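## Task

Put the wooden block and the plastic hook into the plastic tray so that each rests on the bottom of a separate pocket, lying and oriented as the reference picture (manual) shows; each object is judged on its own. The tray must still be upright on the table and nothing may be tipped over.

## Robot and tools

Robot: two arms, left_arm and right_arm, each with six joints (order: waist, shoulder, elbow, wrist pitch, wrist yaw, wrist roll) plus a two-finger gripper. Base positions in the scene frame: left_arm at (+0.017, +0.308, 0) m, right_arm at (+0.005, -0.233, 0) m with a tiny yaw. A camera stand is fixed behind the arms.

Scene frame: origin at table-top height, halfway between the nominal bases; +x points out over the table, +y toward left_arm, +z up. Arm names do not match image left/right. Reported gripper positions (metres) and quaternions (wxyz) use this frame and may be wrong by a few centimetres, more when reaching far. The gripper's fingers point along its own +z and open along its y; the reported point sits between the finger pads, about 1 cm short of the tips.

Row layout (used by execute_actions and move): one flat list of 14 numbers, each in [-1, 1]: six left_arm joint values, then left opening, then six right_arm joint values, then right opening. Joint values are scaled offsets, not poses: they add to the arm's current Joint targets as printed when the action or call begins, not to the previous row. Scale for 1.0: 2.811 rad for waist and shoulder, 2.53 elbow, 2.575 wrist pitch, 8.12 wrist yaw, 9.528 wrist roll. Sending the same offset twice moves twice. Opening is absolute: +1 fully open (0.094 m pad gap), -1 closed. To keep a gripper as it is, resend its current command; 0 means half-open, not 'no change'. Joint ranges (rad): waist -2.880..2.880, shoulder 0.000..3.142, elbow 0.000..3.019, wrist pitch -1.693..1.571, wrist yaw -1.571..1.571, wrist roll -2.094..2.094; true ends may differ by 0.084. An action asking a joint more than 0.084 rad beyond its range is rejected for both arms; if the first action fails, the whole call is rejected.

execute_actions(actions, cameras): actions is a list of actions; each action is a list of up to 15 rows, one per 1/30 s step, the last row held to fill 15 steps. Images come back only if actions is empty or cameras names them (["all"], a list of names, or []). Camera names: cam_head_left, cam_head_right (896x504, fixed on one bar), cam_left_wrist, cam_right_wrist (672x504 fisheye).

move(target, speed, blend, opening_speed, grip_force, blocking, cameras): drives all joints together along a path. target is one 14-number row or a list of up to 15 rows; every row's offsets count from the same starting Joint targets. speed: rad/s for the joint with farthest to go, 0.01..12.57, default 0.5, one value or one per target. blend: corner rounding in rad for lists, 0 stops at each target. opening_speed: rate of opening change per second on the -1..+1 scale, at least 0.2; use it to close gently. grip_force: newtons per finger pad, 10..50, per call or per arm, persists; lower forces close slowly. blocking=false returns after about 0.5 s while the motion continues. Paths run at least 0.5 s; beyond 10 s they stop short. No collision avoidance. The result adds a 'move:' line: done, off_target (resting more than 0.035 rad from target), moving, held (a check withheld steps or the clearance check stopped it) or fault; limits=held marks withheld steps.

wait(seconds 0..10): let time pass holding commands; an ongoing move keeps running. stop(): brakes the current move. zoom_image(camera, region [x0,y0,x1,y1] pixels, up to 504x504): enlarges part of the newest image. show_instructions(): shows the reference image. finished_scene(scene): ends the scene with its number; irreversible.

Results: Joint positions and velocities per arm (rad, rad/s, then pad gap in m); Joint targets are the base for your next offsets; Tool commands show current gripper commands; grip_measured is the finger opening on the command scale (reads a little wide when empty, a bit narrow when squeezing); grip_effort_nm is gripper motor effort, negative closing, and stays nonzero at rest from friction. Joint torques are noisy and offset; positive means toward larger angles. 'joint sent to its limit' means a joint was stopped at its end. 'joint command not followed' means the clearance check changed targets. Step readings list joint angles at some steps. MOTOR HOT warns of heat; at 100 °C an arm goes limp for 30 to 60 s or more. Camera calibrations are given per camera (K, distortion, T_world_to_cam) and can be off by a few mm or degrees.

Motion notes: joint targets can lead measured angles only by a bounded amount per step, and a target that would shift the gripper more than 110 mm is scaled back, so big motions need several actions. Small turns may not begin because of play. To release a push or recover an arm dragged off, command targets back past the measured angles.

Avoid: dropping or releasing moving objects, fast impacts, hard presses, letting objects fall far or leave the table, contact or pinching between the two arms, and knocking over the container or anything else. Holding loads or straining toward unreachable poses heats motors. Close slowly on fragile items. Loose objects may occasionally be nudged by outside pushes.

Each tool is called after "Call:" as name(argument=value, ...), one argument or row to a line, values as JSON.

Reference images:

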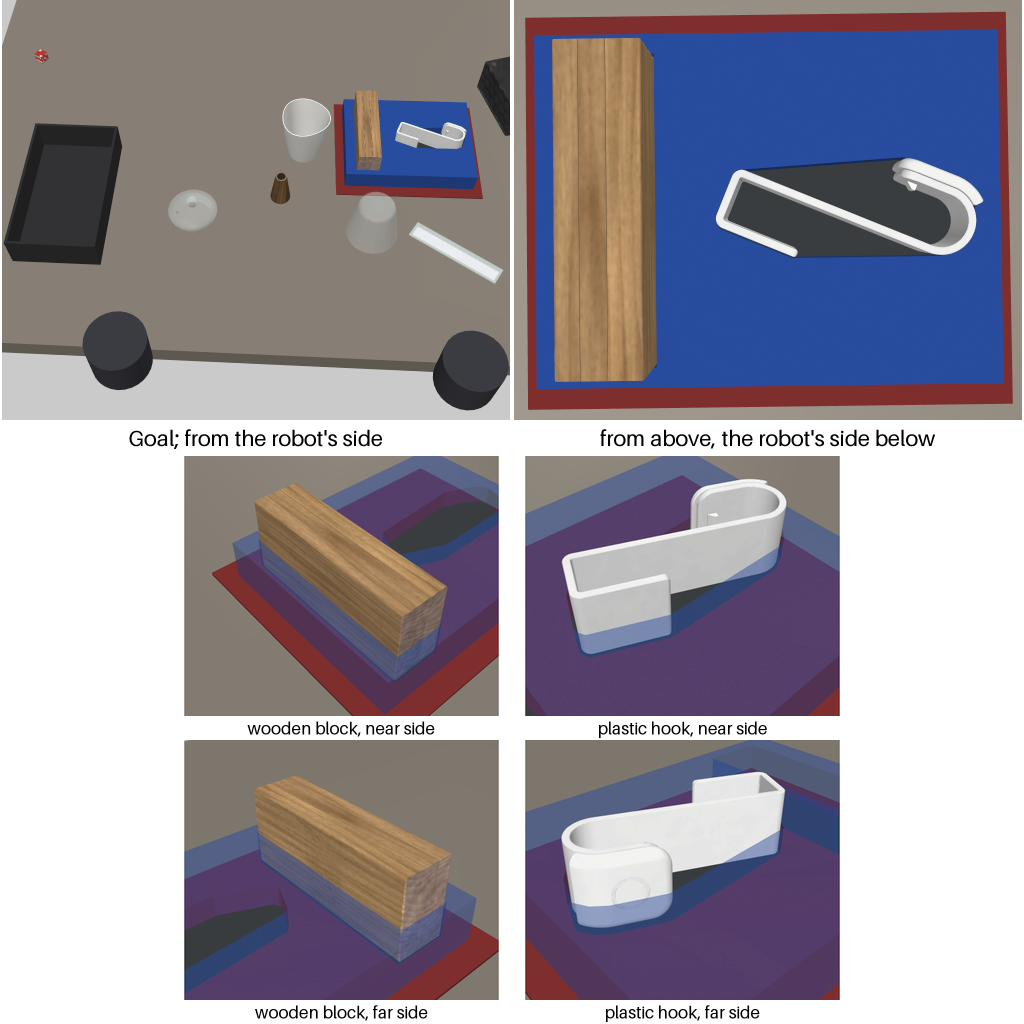

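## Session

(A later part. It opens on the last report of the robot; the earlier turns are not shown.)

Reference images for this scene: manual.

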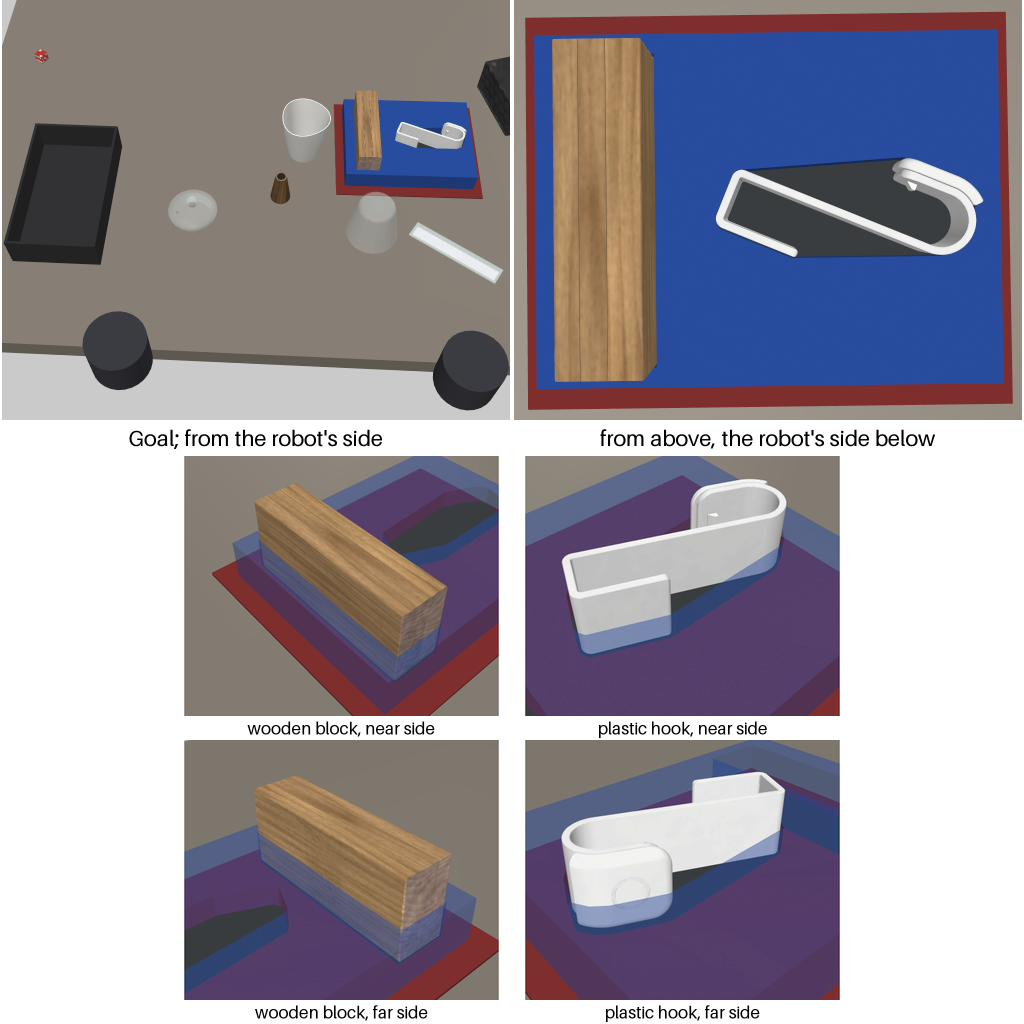

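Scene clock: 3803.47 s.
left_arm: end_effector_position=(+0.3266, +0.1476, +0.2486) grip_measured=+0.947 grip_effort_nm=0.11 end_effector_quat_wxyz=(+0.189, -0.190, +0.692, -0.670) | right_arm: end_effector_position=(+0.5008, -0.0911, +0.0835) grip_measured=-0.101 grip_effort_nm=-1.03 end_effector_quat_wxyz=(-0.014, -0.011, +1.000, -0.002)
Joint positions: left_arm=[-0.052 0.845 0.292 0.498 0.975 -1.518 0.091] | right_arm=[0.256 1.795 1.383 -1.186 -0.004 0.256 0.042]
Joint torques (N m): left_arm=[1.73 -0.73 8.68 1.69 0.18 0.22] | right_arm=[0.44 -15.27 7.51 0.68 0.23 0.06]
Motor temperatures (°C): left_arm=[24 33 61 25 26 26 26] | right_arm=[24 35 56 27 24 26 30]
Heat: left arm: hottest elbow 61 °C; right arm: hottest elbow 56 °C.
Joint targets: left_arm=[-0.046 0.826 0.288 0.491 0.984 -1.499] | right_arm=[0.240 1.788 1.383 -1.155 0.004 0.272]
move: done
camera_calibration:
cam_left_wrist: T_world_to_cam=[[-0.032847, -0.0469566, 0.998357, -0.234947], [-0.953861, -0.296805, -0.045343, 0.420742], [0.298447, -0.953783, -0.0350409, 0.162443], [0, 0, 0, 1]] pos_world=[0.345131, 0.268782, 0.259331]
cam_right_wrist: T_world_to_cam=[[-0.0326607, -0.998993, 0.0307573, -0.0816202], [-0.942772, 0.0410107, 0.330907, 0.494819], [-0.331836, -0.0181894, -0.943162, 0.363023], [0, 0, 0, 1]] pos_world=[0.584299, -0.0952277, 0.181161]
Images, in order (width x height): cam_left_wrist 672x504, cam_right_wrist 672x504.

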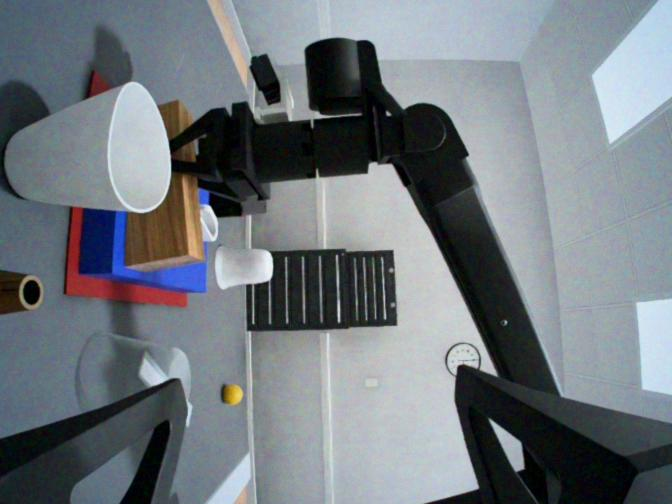

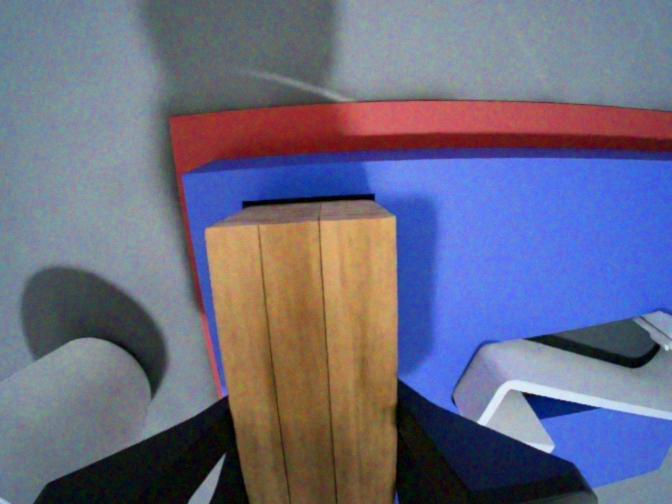

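Call:
move(
  target=[0, 0, 0, 0, 0, 0, 0.95, 0, 0, 0, 0.0078, 0, 0, -0.3],
  speed=0.04,
  cameras=["cam_left_wrist", "cam_right_wrist"],
)

Call:
zoom_image(
  camera="cam_left_wrist",
  region=[90, 90, 240, 290],
)

Call:
zoom_image(
  camera="cam_right_wrist",
  region=[180, 100, 420, 300],
)

Scene clock: 3812.80 s.
left_arm: end_effector_position=(+0.3266, +0.1476, +0.2486) grip_measured=+0.947 grip_effort_nm=0.11 end_effector_quat_wxyz=(+0.189, -0.190, +0.692, -0.670) | right_arm: end_effector_position=(+0.5031, -0.0907, +0.0805) grip_measured=-0.101 grip_effort_nm=-1.03 end_effector_quat_wxyz=(-0.008, -0.010, +1.000, -0.001)
Joint positions: left_arm=[-0.052 0.845 0.292 0.498 0.975 -1.518 0.091] | right_arm=[0.256 1.797 1.376 -1.166 -0.002 0.259 0.042]
Joint torques (N m): left_arm=[1.2 -0.73 8.84 1.63 0.2 0.17] | right_arm=[0.67 -14.97 7.92 0.68 0.23 -0.01]
Motor temperatures (°C): left_arm=[24 33 61 25 26 26 26] | right_arm=[24 35 56 27 24 26 31]
Heat: left arm: hottest elbow 61 °C; right arm: hottest elbow 56 °C.
Joint targets: left_arm=[-0.046 0.826 0.288 0.491 0.984 -1.499] | right_arm=[0.240 1.788 1.383 -1.135 0.004 0.272]
move: done
camera_calibration:
cam_left_wrist: T_world_to_cam=[[-0.032847, -0.0469566, 0.998357, -0.234947], [-0.953861, -0.296805, -0.045343, 0.420742], [0.298447, -0.953783, -0.0350409, 0.162443], [0, 0, 0, 1]] pos_world=[0.345131, 0.268782, 0.259331]
cam_right_wrist: T_world_to_cam=[[-0.0360933, -0.998944, 0.0284206, -0.0790923], [-0.94661, 0.0432912, 0.319461, 0.501096], [-0.320354, -0.0153728, -0.947173, 0.355787], [0, 0, 0, 1]] pos_world=[0.585466, -0.0952324, 0.179159]
Images, in order (width x height): cam_left_wrist 672x504, cam_right_wrist 672x504.

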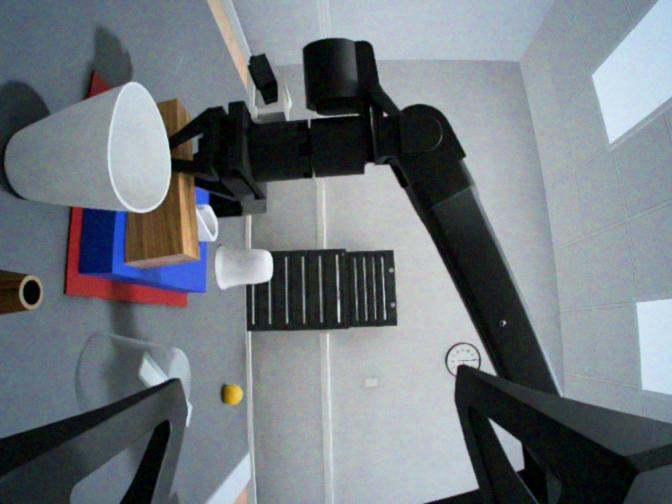

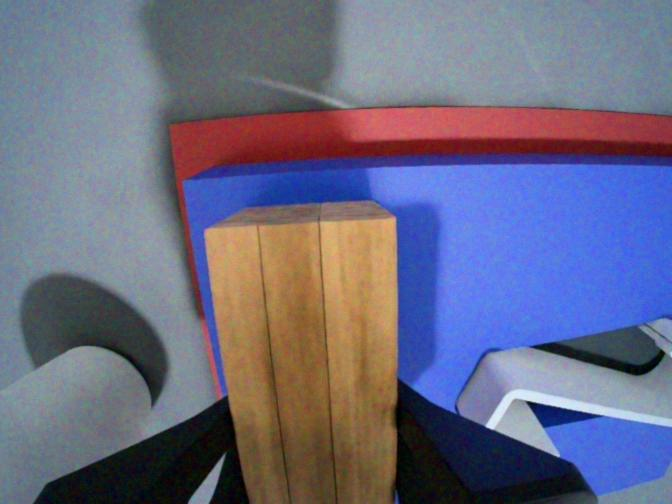

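Scaled by 2.520 from the camera's 672x504 image, which has a finer 960x720 frame.

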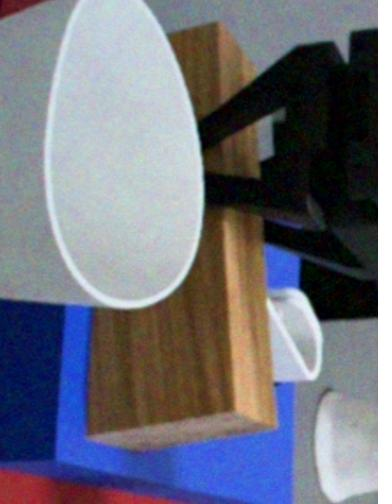

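Scaled by 2.100 from the camera's 672x504 image, which has a finer 960x720 frame.

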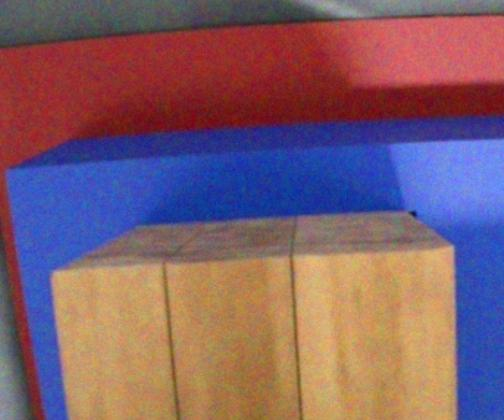

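Call:
move(
  target=[0, 0, 0, 0, 0, 0, 0.95, 0, 0, 0, -0.0058, 0, 0, -0.3],
  grip_force=[50, 10],
  speed=0.05,
  cameras=["cam_left_wrist", "cam_right_wrist"],
)

Call:
zoom_image(
  camera="cam_left_wrist",
  region=[90, 90, 240, 290],
)

Call:
zoom_image(
  camera="cam_right_wrist",
  region=[180, 100, 420, 300],
)

Scene clock: 3826.33 s.
left_arm: end_effector_position=(+0.3266, +0.1476, +0.2486) grip_measured=+0.947 grip_effort_nm=0.11 end_effector_quat_wxyz=(+0.189, -0.190, +0.692, -0.670) | right_arm: end_effector_position=(+0.5031, -0.0907, +0.0805) grip_measured=-0.085 grip_effort_nm=-0.30 end_effector_quat_wxyz=(-0.008, -0.011, +1.000, -0.001)
Joint positions: left_arm=[-0.052 0.845 0.292 0.498 0.975 -1.518 0.091] | right_arm=[0.256 1.797 1.376 -1.166 -0.002 0.258 0.043]
Joint torques (N m): left_arm=[1.03 -0.62 8.81 1.59 0.22 0.21] | right_arm=[0.5 -15.15 7.97 0.17 0.22 0.04]
Motor temperatures (°C): left_arm=[24 32 61 25 26 26 26] | right_arm=[24 35 56 27 24 26 31]
Heat: left arm: hottest elbow 61 °C; right arm: hottest elbow 56 °C.
Joint targets: left_arm=[-0.046 0.826 0.288 0.491 0.984 -1.499] | right_arm=[0.240 1.788 1.383 -1.150 0.004 0.272]
grip_force (N): 50, 10
move: done
camera_calibration:
cam_left_wrist: T_world_to_cam=[[-0.032847, -0.0469566, 0.998357, -0.234947], [-0.953861, -0.296805, -0.045343, 0.420742], [0.298447, -0.953783, -0.0350409, 0.162443], [0, 0, 0, 1]] pos_world=[0.345131, 0.268782, 0.259331]
cam_right_wrist: T_world_to_cam=[[-0.034512, -0.999, 0.0284232, -0.0799245], [-0.946693, 0.0417929, 0.319415, 0.501005], [-0.320284, -0.0158844, -0.947188, 0.3557], [0, 0, 0, 1]] pos_world=[0.585464, -0.0951329, 0.179159]
Images, in order (width x height): cam_left_wrist 672x504, cam_right_wrist 672x504.

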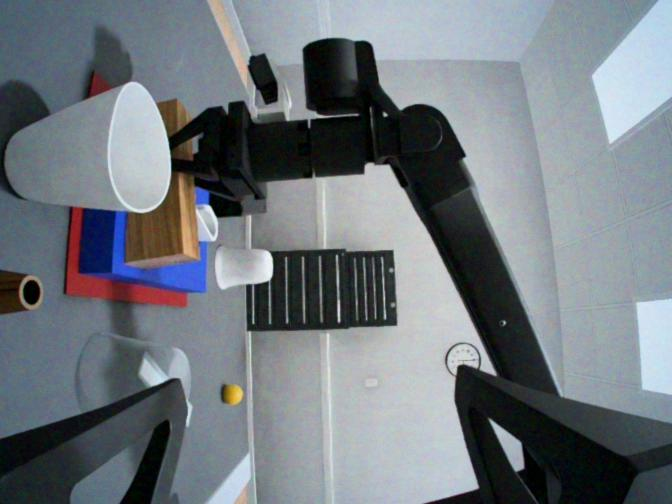

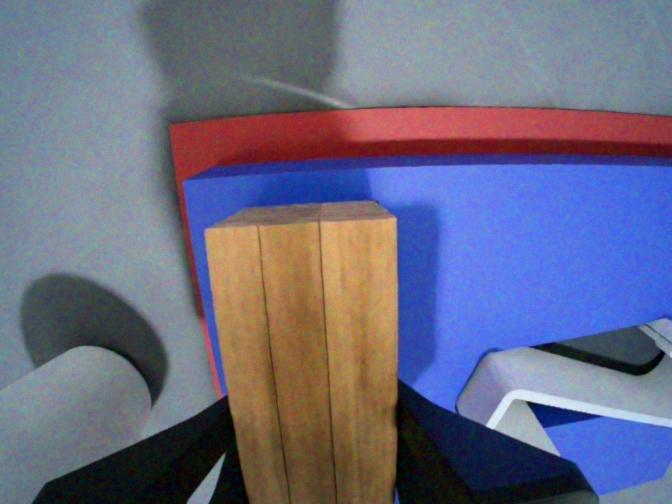

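Scaled by 2.520 from the camera's 672x504 image, which has a finer 960x720 frame.

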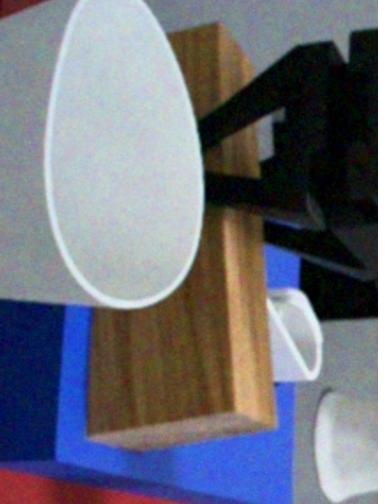

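Scaled by 2.100 from the camera's 672x504 image, which has a finer 960x720 frame.

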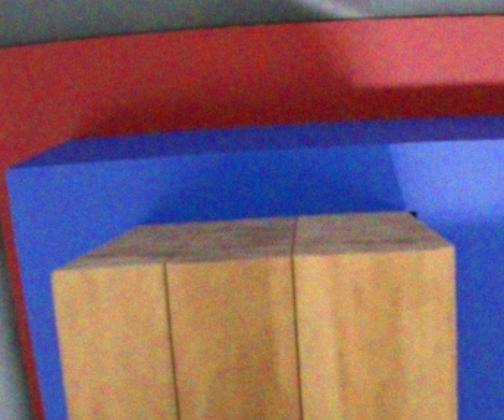

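Call:
move(
  target=[0, 0, 0, 0, 0, 0, 0.95, 0, 0, 0, 0, 0, 0, 0.1],
  opening_speed=0.2,
  cameras=["cam_left_wrist", "cam_right_wrist"],
)

Call:
zoom_image(
  camera="cam_left_wrist",
  region=[90, 90, 240, 290],
)

Call:
zoom_image(
  camera="cam_right_wrist",
  region=[180, 100, 420, 300],
)

Scene clock: 3837.23 s.
left_arm: end_effector_position=(+0.3266, +0.1476, +0.2486) grip_measured=+0.947 grip_effort_nm=0.12 end_effector_quat_wxyz=(+0.189, -0.190, +0.692, -0.670) | right_arm: end_effector_position=(+0.5031, -0.0904, +0.0805) grip_measured=+0.097 grip_effort_nm=0.11 end_effector_quat_wxyz=(-0.008, -0.009, +1.000, +0.000)
Joint positions: left_arm=[-0.052 0.845 0.292 0.498 0.975 -1.518 0.091] | right_arm=[0.256 1.797 1.376 -1.166 -0.004 0.261 0.052]
Joint torques (N m): left_arm=[1.32 -0.5 8.77 1.73 0.21 0.19] | right_arm=[0.56 -15.03 7.95 0.14 0.23 0.04]
Motor temperatures (°C): left_arm=[24 32 61 25 26 26 26] | right_arm=[24 35 56 27 24 26 30]
Heat: left arm: hottest elbow 61 °C; right arm: hottest elbow 56 °C.
Joint targets: left_arm=[-0.046 0.826 0.288 0.491 0.984 -1.499] | right_arm=[0.240 1.788 1.383 -1.150 0.004 0.272]
grip_force (N): 50, 10
move: done
camera_calibration:
cam_left_wrist: T_world_to_cam=[[-0.032847, -0.0469566, 0.998357, -0.234947], [-0.953861, -0.296805, -0.045343, 0.420742], [0.298447, -0.953783, -0.0350409, 0.162443], [0, 0, 0, 1]] pos_world=[0.345131, 0.268782, 0.259331]
cam_right_wrist: T_world_to_cam=[[-0.0375957, -0.998927, 0.0270443, -0.0779717], [-0.946405, 0.0442806, 0.319933, 0.500893], [-0.320787, -0.0135667, -0.947054, 0.356161], [0, 0, 0, 1]] pos_world=[0.585368, -0.095236, 0.17916]
Images, in order (width x height): cam_left_wrist 672x504, cam_right_wrist 672x504.

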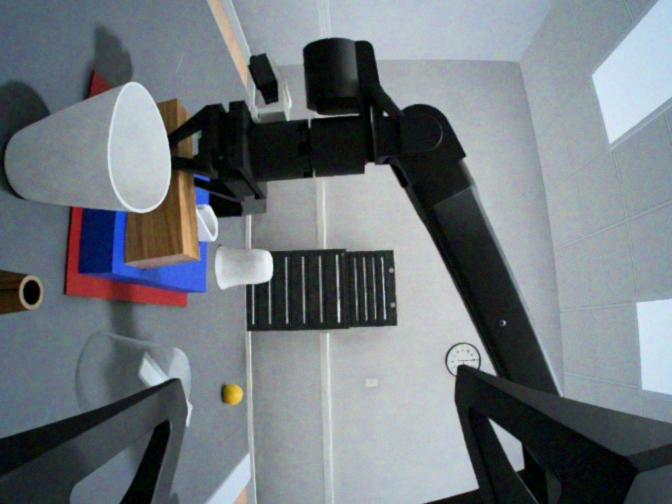

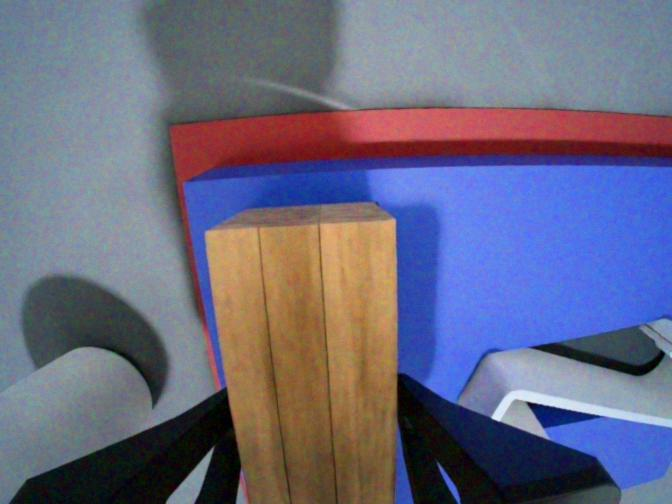

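Scaled by 2.520 from the camera's 672x504 image, which has a finer 960x720 frame.

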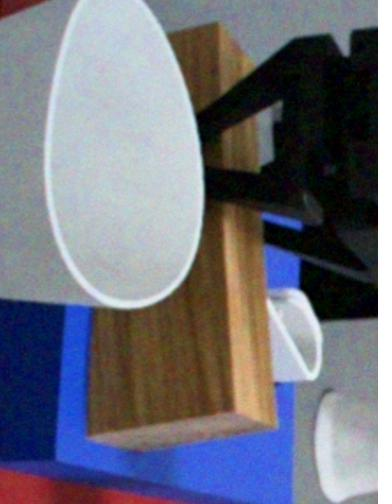

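Scaled by 2.100 from the camera's 672x504 image, which has a finer 960x720 frame.

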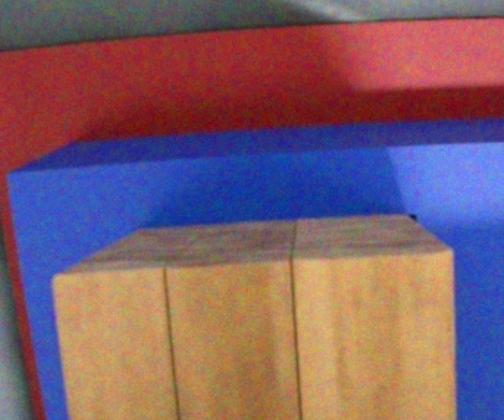

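Call:
move(
  target=[
    [0, 0, 0, 0, 0, 0, 0.95, 0, -0.0082, 0.0186, -0.0062, 0, 0, 0.3],
    [0, 0, 0, 0, 0, 0, 0.95, 0, -0.0292, 0.0798, -0.0917, 0, 0, 0.3],
    [0, 0, 0, 0, 0, 0, 0.95, 0.0235, -0.1053, -0.0482, -0.0575, 0, 0.0055, -1.0],
  ],
  grip_force=[50, 40],
  speed=[0.15, 0.15, 0.25],
  blend=[0, 0.02, 0],
  opening_speed=0.5,
  cameras=["cam_left_wrist", "cam_right_wrist"],
)

Call:
zoom_image(
  camera="cam_left_wrist",
  region=[90, 90, 240, 290],
)

Scene clock: 3939.23 s.
left_arm: end_effector_position=(+0.3266, +0.1476, +0.2486) grip_measured=+0.947 grip_effort_nm=0.11 end_effector_quat_wxyz=(+0.189, -0.190, +0.692, -0.670) | right_arm: end_effector_position=(+0.4203, -0.0925, +0.1681) grip_measured=-0.980 grip_effort_nm=-0.78 end_effector_quat_wxyz=(-0.001, -0.011, +1.000, +0.002)
Joint positions: left_arm=[-0.052 0.845 0.292 0.498 0.975 -1.518 0.091] | right_arm=[0.303 1.516 1.261 -1.318 -0.004 0.305 0.001]
Joint torques (N m): left_arm=[1.67 -0.79 8.84 1.7 0.22 0.2] | right_arm=[2.2 -12.86 7.97 0.35 0.24 0.05]
Motor temperatures (°C): left_arm=[24 32 60 24 26 26 26] | right_arm=[24 35 56 27 24 26 28]
Heat: left arm: hottest elbow 60 °C; right arm: hottest elbow 56 °C.
Joint targets: left_arm=[-0.046 0.826 0.288 0.491 0.984 -1.499] | right_arm=[0.306 1.492 1.261 -1.298 0.004 0.325]
grip_force (N): 50, 40
move: done
camera_calibration:
cam_left_wrist: T_world_to_cam=[[-0.032847, -0.0469566, 0.998357, -0.234947], [-0.953861, -0.296805, -0.045343, 0.420742], [0.298447, -0.953783, -0.0350409, 0.162443], [0, 0, 0, 1]] pos_world=[0.345131, 0.268782, 0.259331]
cam_right_wrist: T_world_to_cam=[[-0.0348202, -0.999133, 0.022834, -0.0859214], [-0.950655, 0.0401615, 0.307638, 0.398126], [-0.308288, -0.0109952, -0.951229, 0.408183], [0, 0, 0, 1]] pos_world=[0.501327, -0.0973482, 0.267758]
Images, in order (width x height): cam_left_wrist 672x504, cam_right_wrist 672x504.

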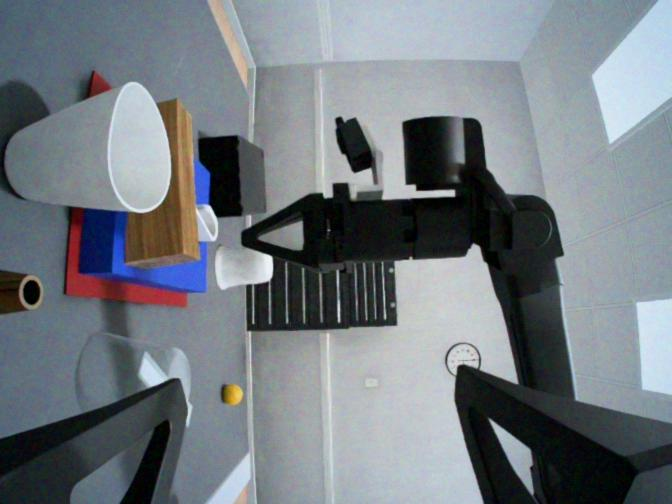

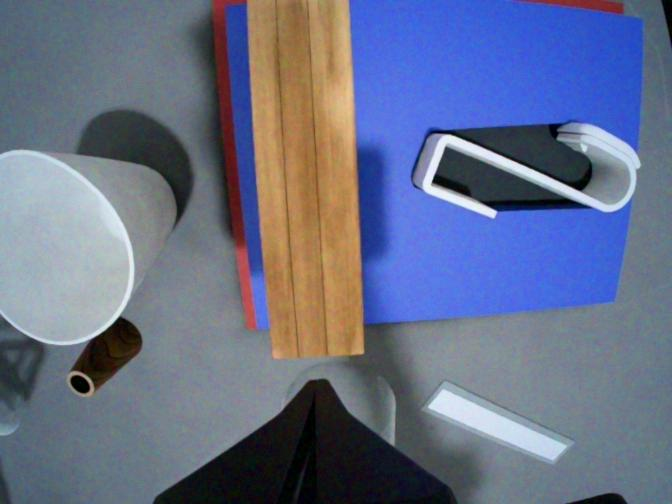

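Scaled by 2.520 from the camera's 672x504 image, which has a finer 960x720 frame.

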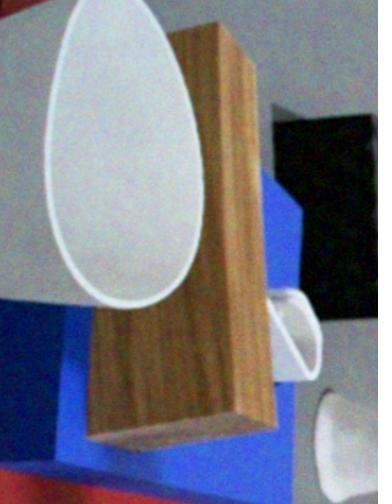

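Call:
move(
  target=[
    [0,0,0,0,0,0,0.95,0,0.0210,-0.0348,0.0485,0,0,-1],
    [0,0,0,0,0,0,0.95,0,0.0273,-0.0456,0.0661,0,0,-1],
  ],
  speed=[0.15,0.05],
  blend=[0.02,0],
  cameras=["cam_left_wrist","cam_right_wrist"],
)

Scene clock: 3974.10 s.
left_arm: end_effector_position=(+0.3266, +0.1476, +0.2486) grip_measured=+0.947 grip_effort_nm=0.11 end_effector_quat_wxyz=(+0.189, -0.190, +0.692, -0.670) | right_arm: end_effector_position=(+0.4199, -0.0926, +0.1062) grip_measured=-0.981 grip_effort_nm=-0.85 end_effector_quat_wxyz=(+0.002, -0.011, +1.000, +0.003)
Joint positions: left_arm=[-0.052 0.845 0.292 0.498 0.975 -1.518 0.091] | right_arm=[0.303 1.565 1.146 -1.147 -0.004 0.305 0.001]
Joint torques (N m): left_arm=[1.2 -0.73 8.69 1.69 0.2 0.22] | right_arm=[2.02 -11.46 7.49 0.44 0.22 0.05]
Motor temperatures (°C): left_arm=[24 32 60 24 26 26 26] | right_arm=[24 34 57 27 24 26 29]
Heat: left arm: hottest elbow 60 °C; right arm: hottest elbow 57 °C.
Joint targets: left_arm=[-0.046 0.826 0.288 0.491 0.984 -1.499] | right_arm=[0.306 1.569 1.146 -1.128 0.004 0.325]
grip_force (N): 50, 40
move: done
camera_calibration:
cam_left_wrist: T_world_to_cam=[[-0.032847, -0.0469566, 0.998357, -0.234947], [-0.953861, -0.296805, -0.045343, 0.420742], [0.298447, -0.953783, -0.0350409, 0.162443], [0, 0, 0, 1]] pos_world=[0.345131, 0.268782, 0.259331]
cam_right_wrist: T_world_to_cam=[[-0.0349435, -0.999176, 0.0206396, -0.0844501], [-0.952439, 0.0395505, 0.302151, 0.418029], [-0.302719, -0.00909974, -0.953036, 0.34723], [0, 0, 0, 1]] pos_world=[0.50031, -0.0977541, 0.206358]
Images, in order (width x height): cam_left_wrist 672x504, cam_right_wrist 672x504.

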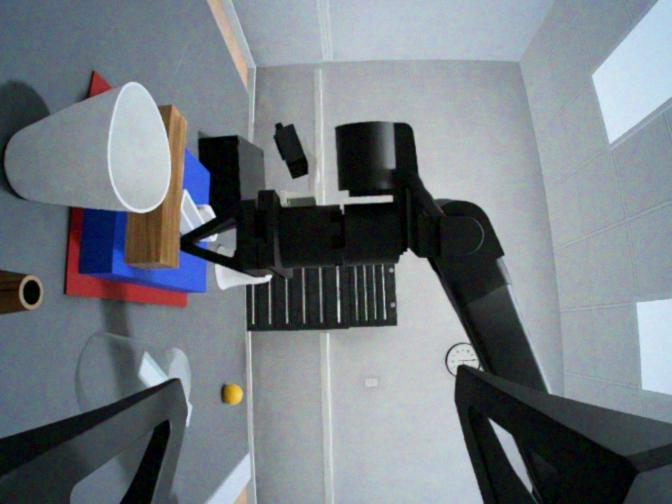

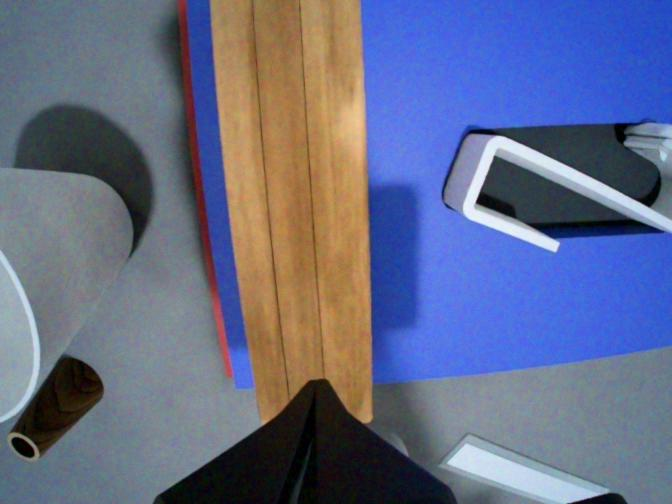

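Call:
zoom_image(
  camera="cam_left_wrist",
  region=[90, 90, 240, 290],
)

Call:
zoom_image(
  camera="cam_right_wrist",
  region=[160, 250, 480, 490],
)

Scaled by 2.520 from the camera's 672x504 image, which has a finer 960x720 frame.

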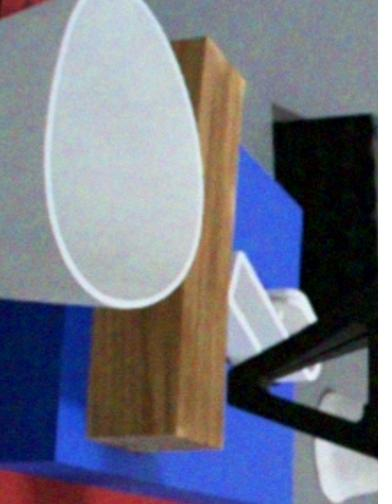

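Scaled by 1.575 from the camera's 672x504 image, which has a finer 960x720 frame.

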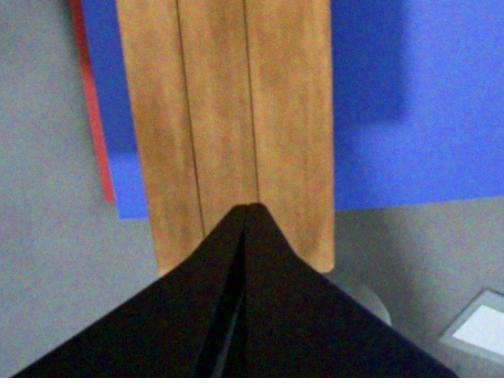

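Call:
move(
  target=[
    [0,0,0,0,0,0,0.95,0,0,0.0217,0,0,0,-1],
    [0,0,0,0,0,0,0.95,0,-0.0382,0.1502,-0.1659,0,0,-1],
  ],
  speed=[0.3,0.35],
  blend=[0.02,0],
  cameras=["cam_left_wrist","cam_right_wrist","cam_head_right"],
)

Call:
zoom_image(
  camera="cam_left_wrist",
  region=[60, 80, 250, 320],
)

Call:
zoom_image(
  camera="cam_right_wrist",
  region=[160, 60, 480, 460],
)

Scene clock: 4079.60 s.
left_arm: end_effector_position=(+0.3266, +0.1476, +0.2486) grip_measured=+0.947 grip_effort_nm=0.11 end_effector_quat_wxyz=(+0.189, -0.190, +0.692, -0.670) | right_arm: end_effector_position=(+0.4195, -0.0927, +0.2600) grip_measured=-0.981 grip_effort_nm=-0.85 end_effector_quat_wxyz=(+0.002, -0.011, +1.000, +0.003)
Joint positions: left_arm=[-0.052 0.845 0.292 0.498 0.975 -1.518 0.091] | right_arm=[0.303 1.478 1.462 -1.551 -0.004 0.305 0.001]
Joint torques (N m): left_arm=[1.03 -0.79 8.81 1.68 0.21 0.19] | right_arm=[2.02 -13.22 13.24 -0.62 0.22 0.04]
Motor temperatures (°C): left_arm=[24 32 60 24 26 26 26] | right_arm=[24 32 54 27 24 26 29]
Heat: left arm: hottest elbow 60 °C; right arm: hottest elbow 54 °C.
Joint targets: left_arm=[-0.046 0.826 0.288 0.491 0.984 -1.499] | right_arm=[0.306 1.461 1.526 -1.555 0.004 0.325]
grip_force (N): 50, 40
move: off_target (right_arm); right_arm: the elbow is farthest, 0.064 rad from its target
camera_calibration:
cam_left_wrist: T_world_to_cam=[[-0.032847, -0.0469566, 0.998357, -0.234947], [-0.953861, -0.296805, -0.045343, 0.420742], [0.298447, -0.953783, -0.0350409, 0.162443], [0, 0, 0, 1]] pos_world=[0.345131, 0.268782, 0.259331]
cam_right_wrist: T_world_to_cam=[[-0.0349435, -0.999176, 0.0206396, -0.0877349], [-0.952439, 0.0395505, 0.302151, 0.371277], [-0.302719, -0.00909974, -0.953036, 0.493715], [0, 0, 0, 1]] pos_world=[0.50001, -0.0978541, 0.360158]
Images, in order (width x height): cam_head_right 896x504, cam_left_wrist 672x504, cam_right_wrist 672x504.

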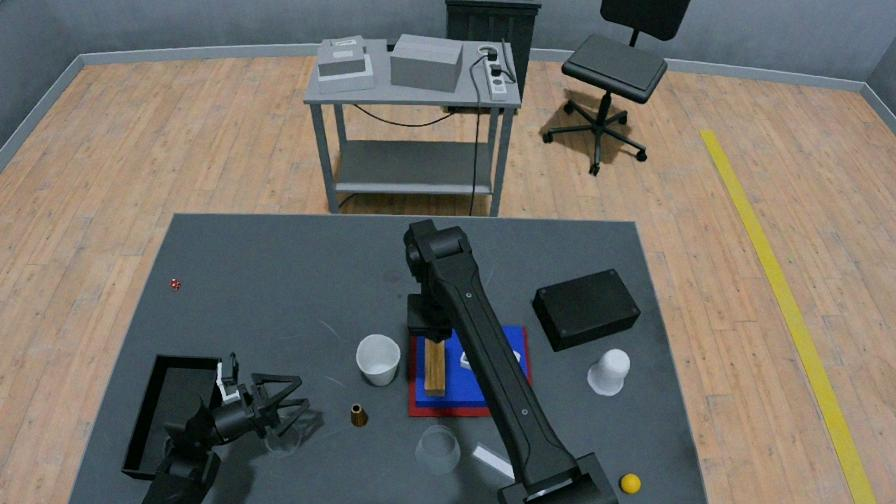

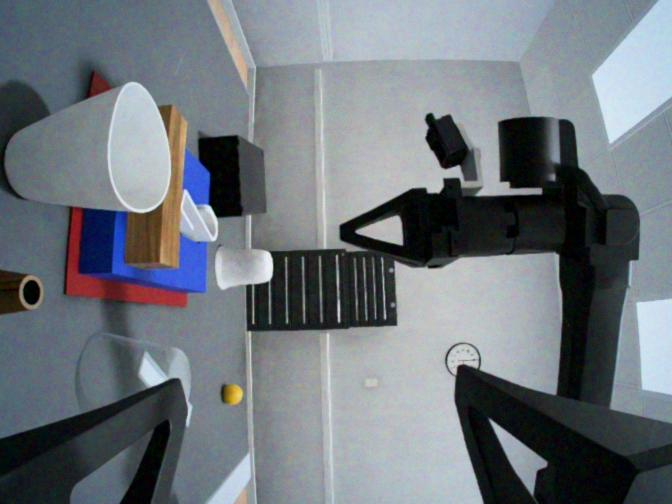

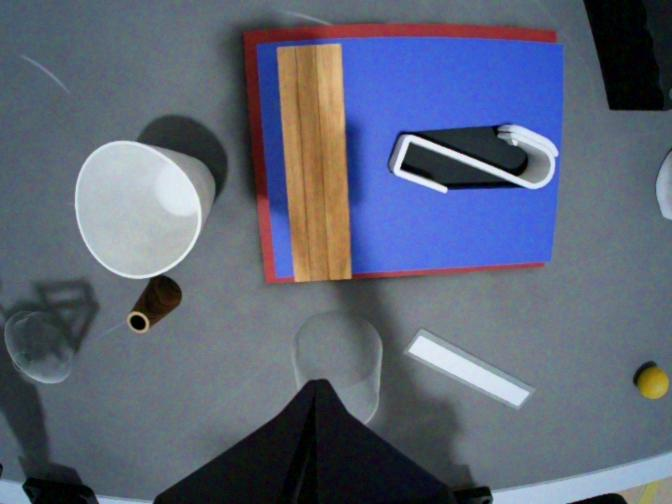

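Scaled by 2.100 from the camera's 672x504 image, which has a finer 960x720 frame.

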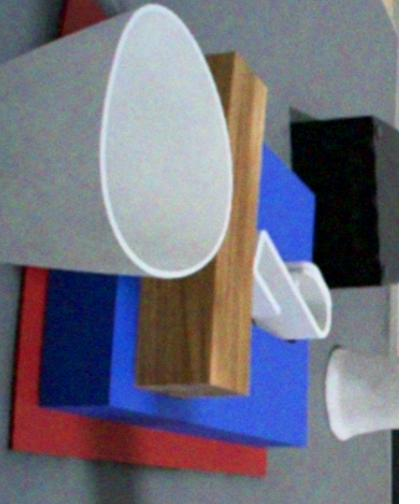

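Scaled by 1.260 from the camera's 672x504 image, which has a finer 960x720 frame.

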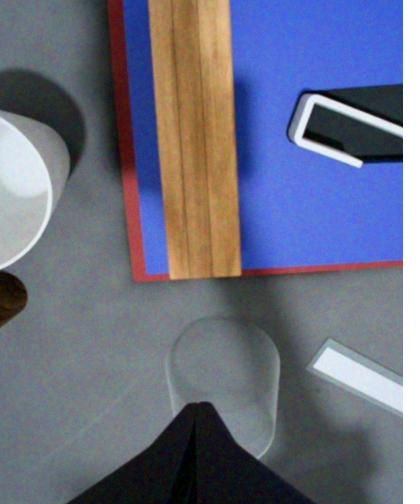

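Call:
finished_scene(
  scene=2,
)

The scene is finished: the task was done.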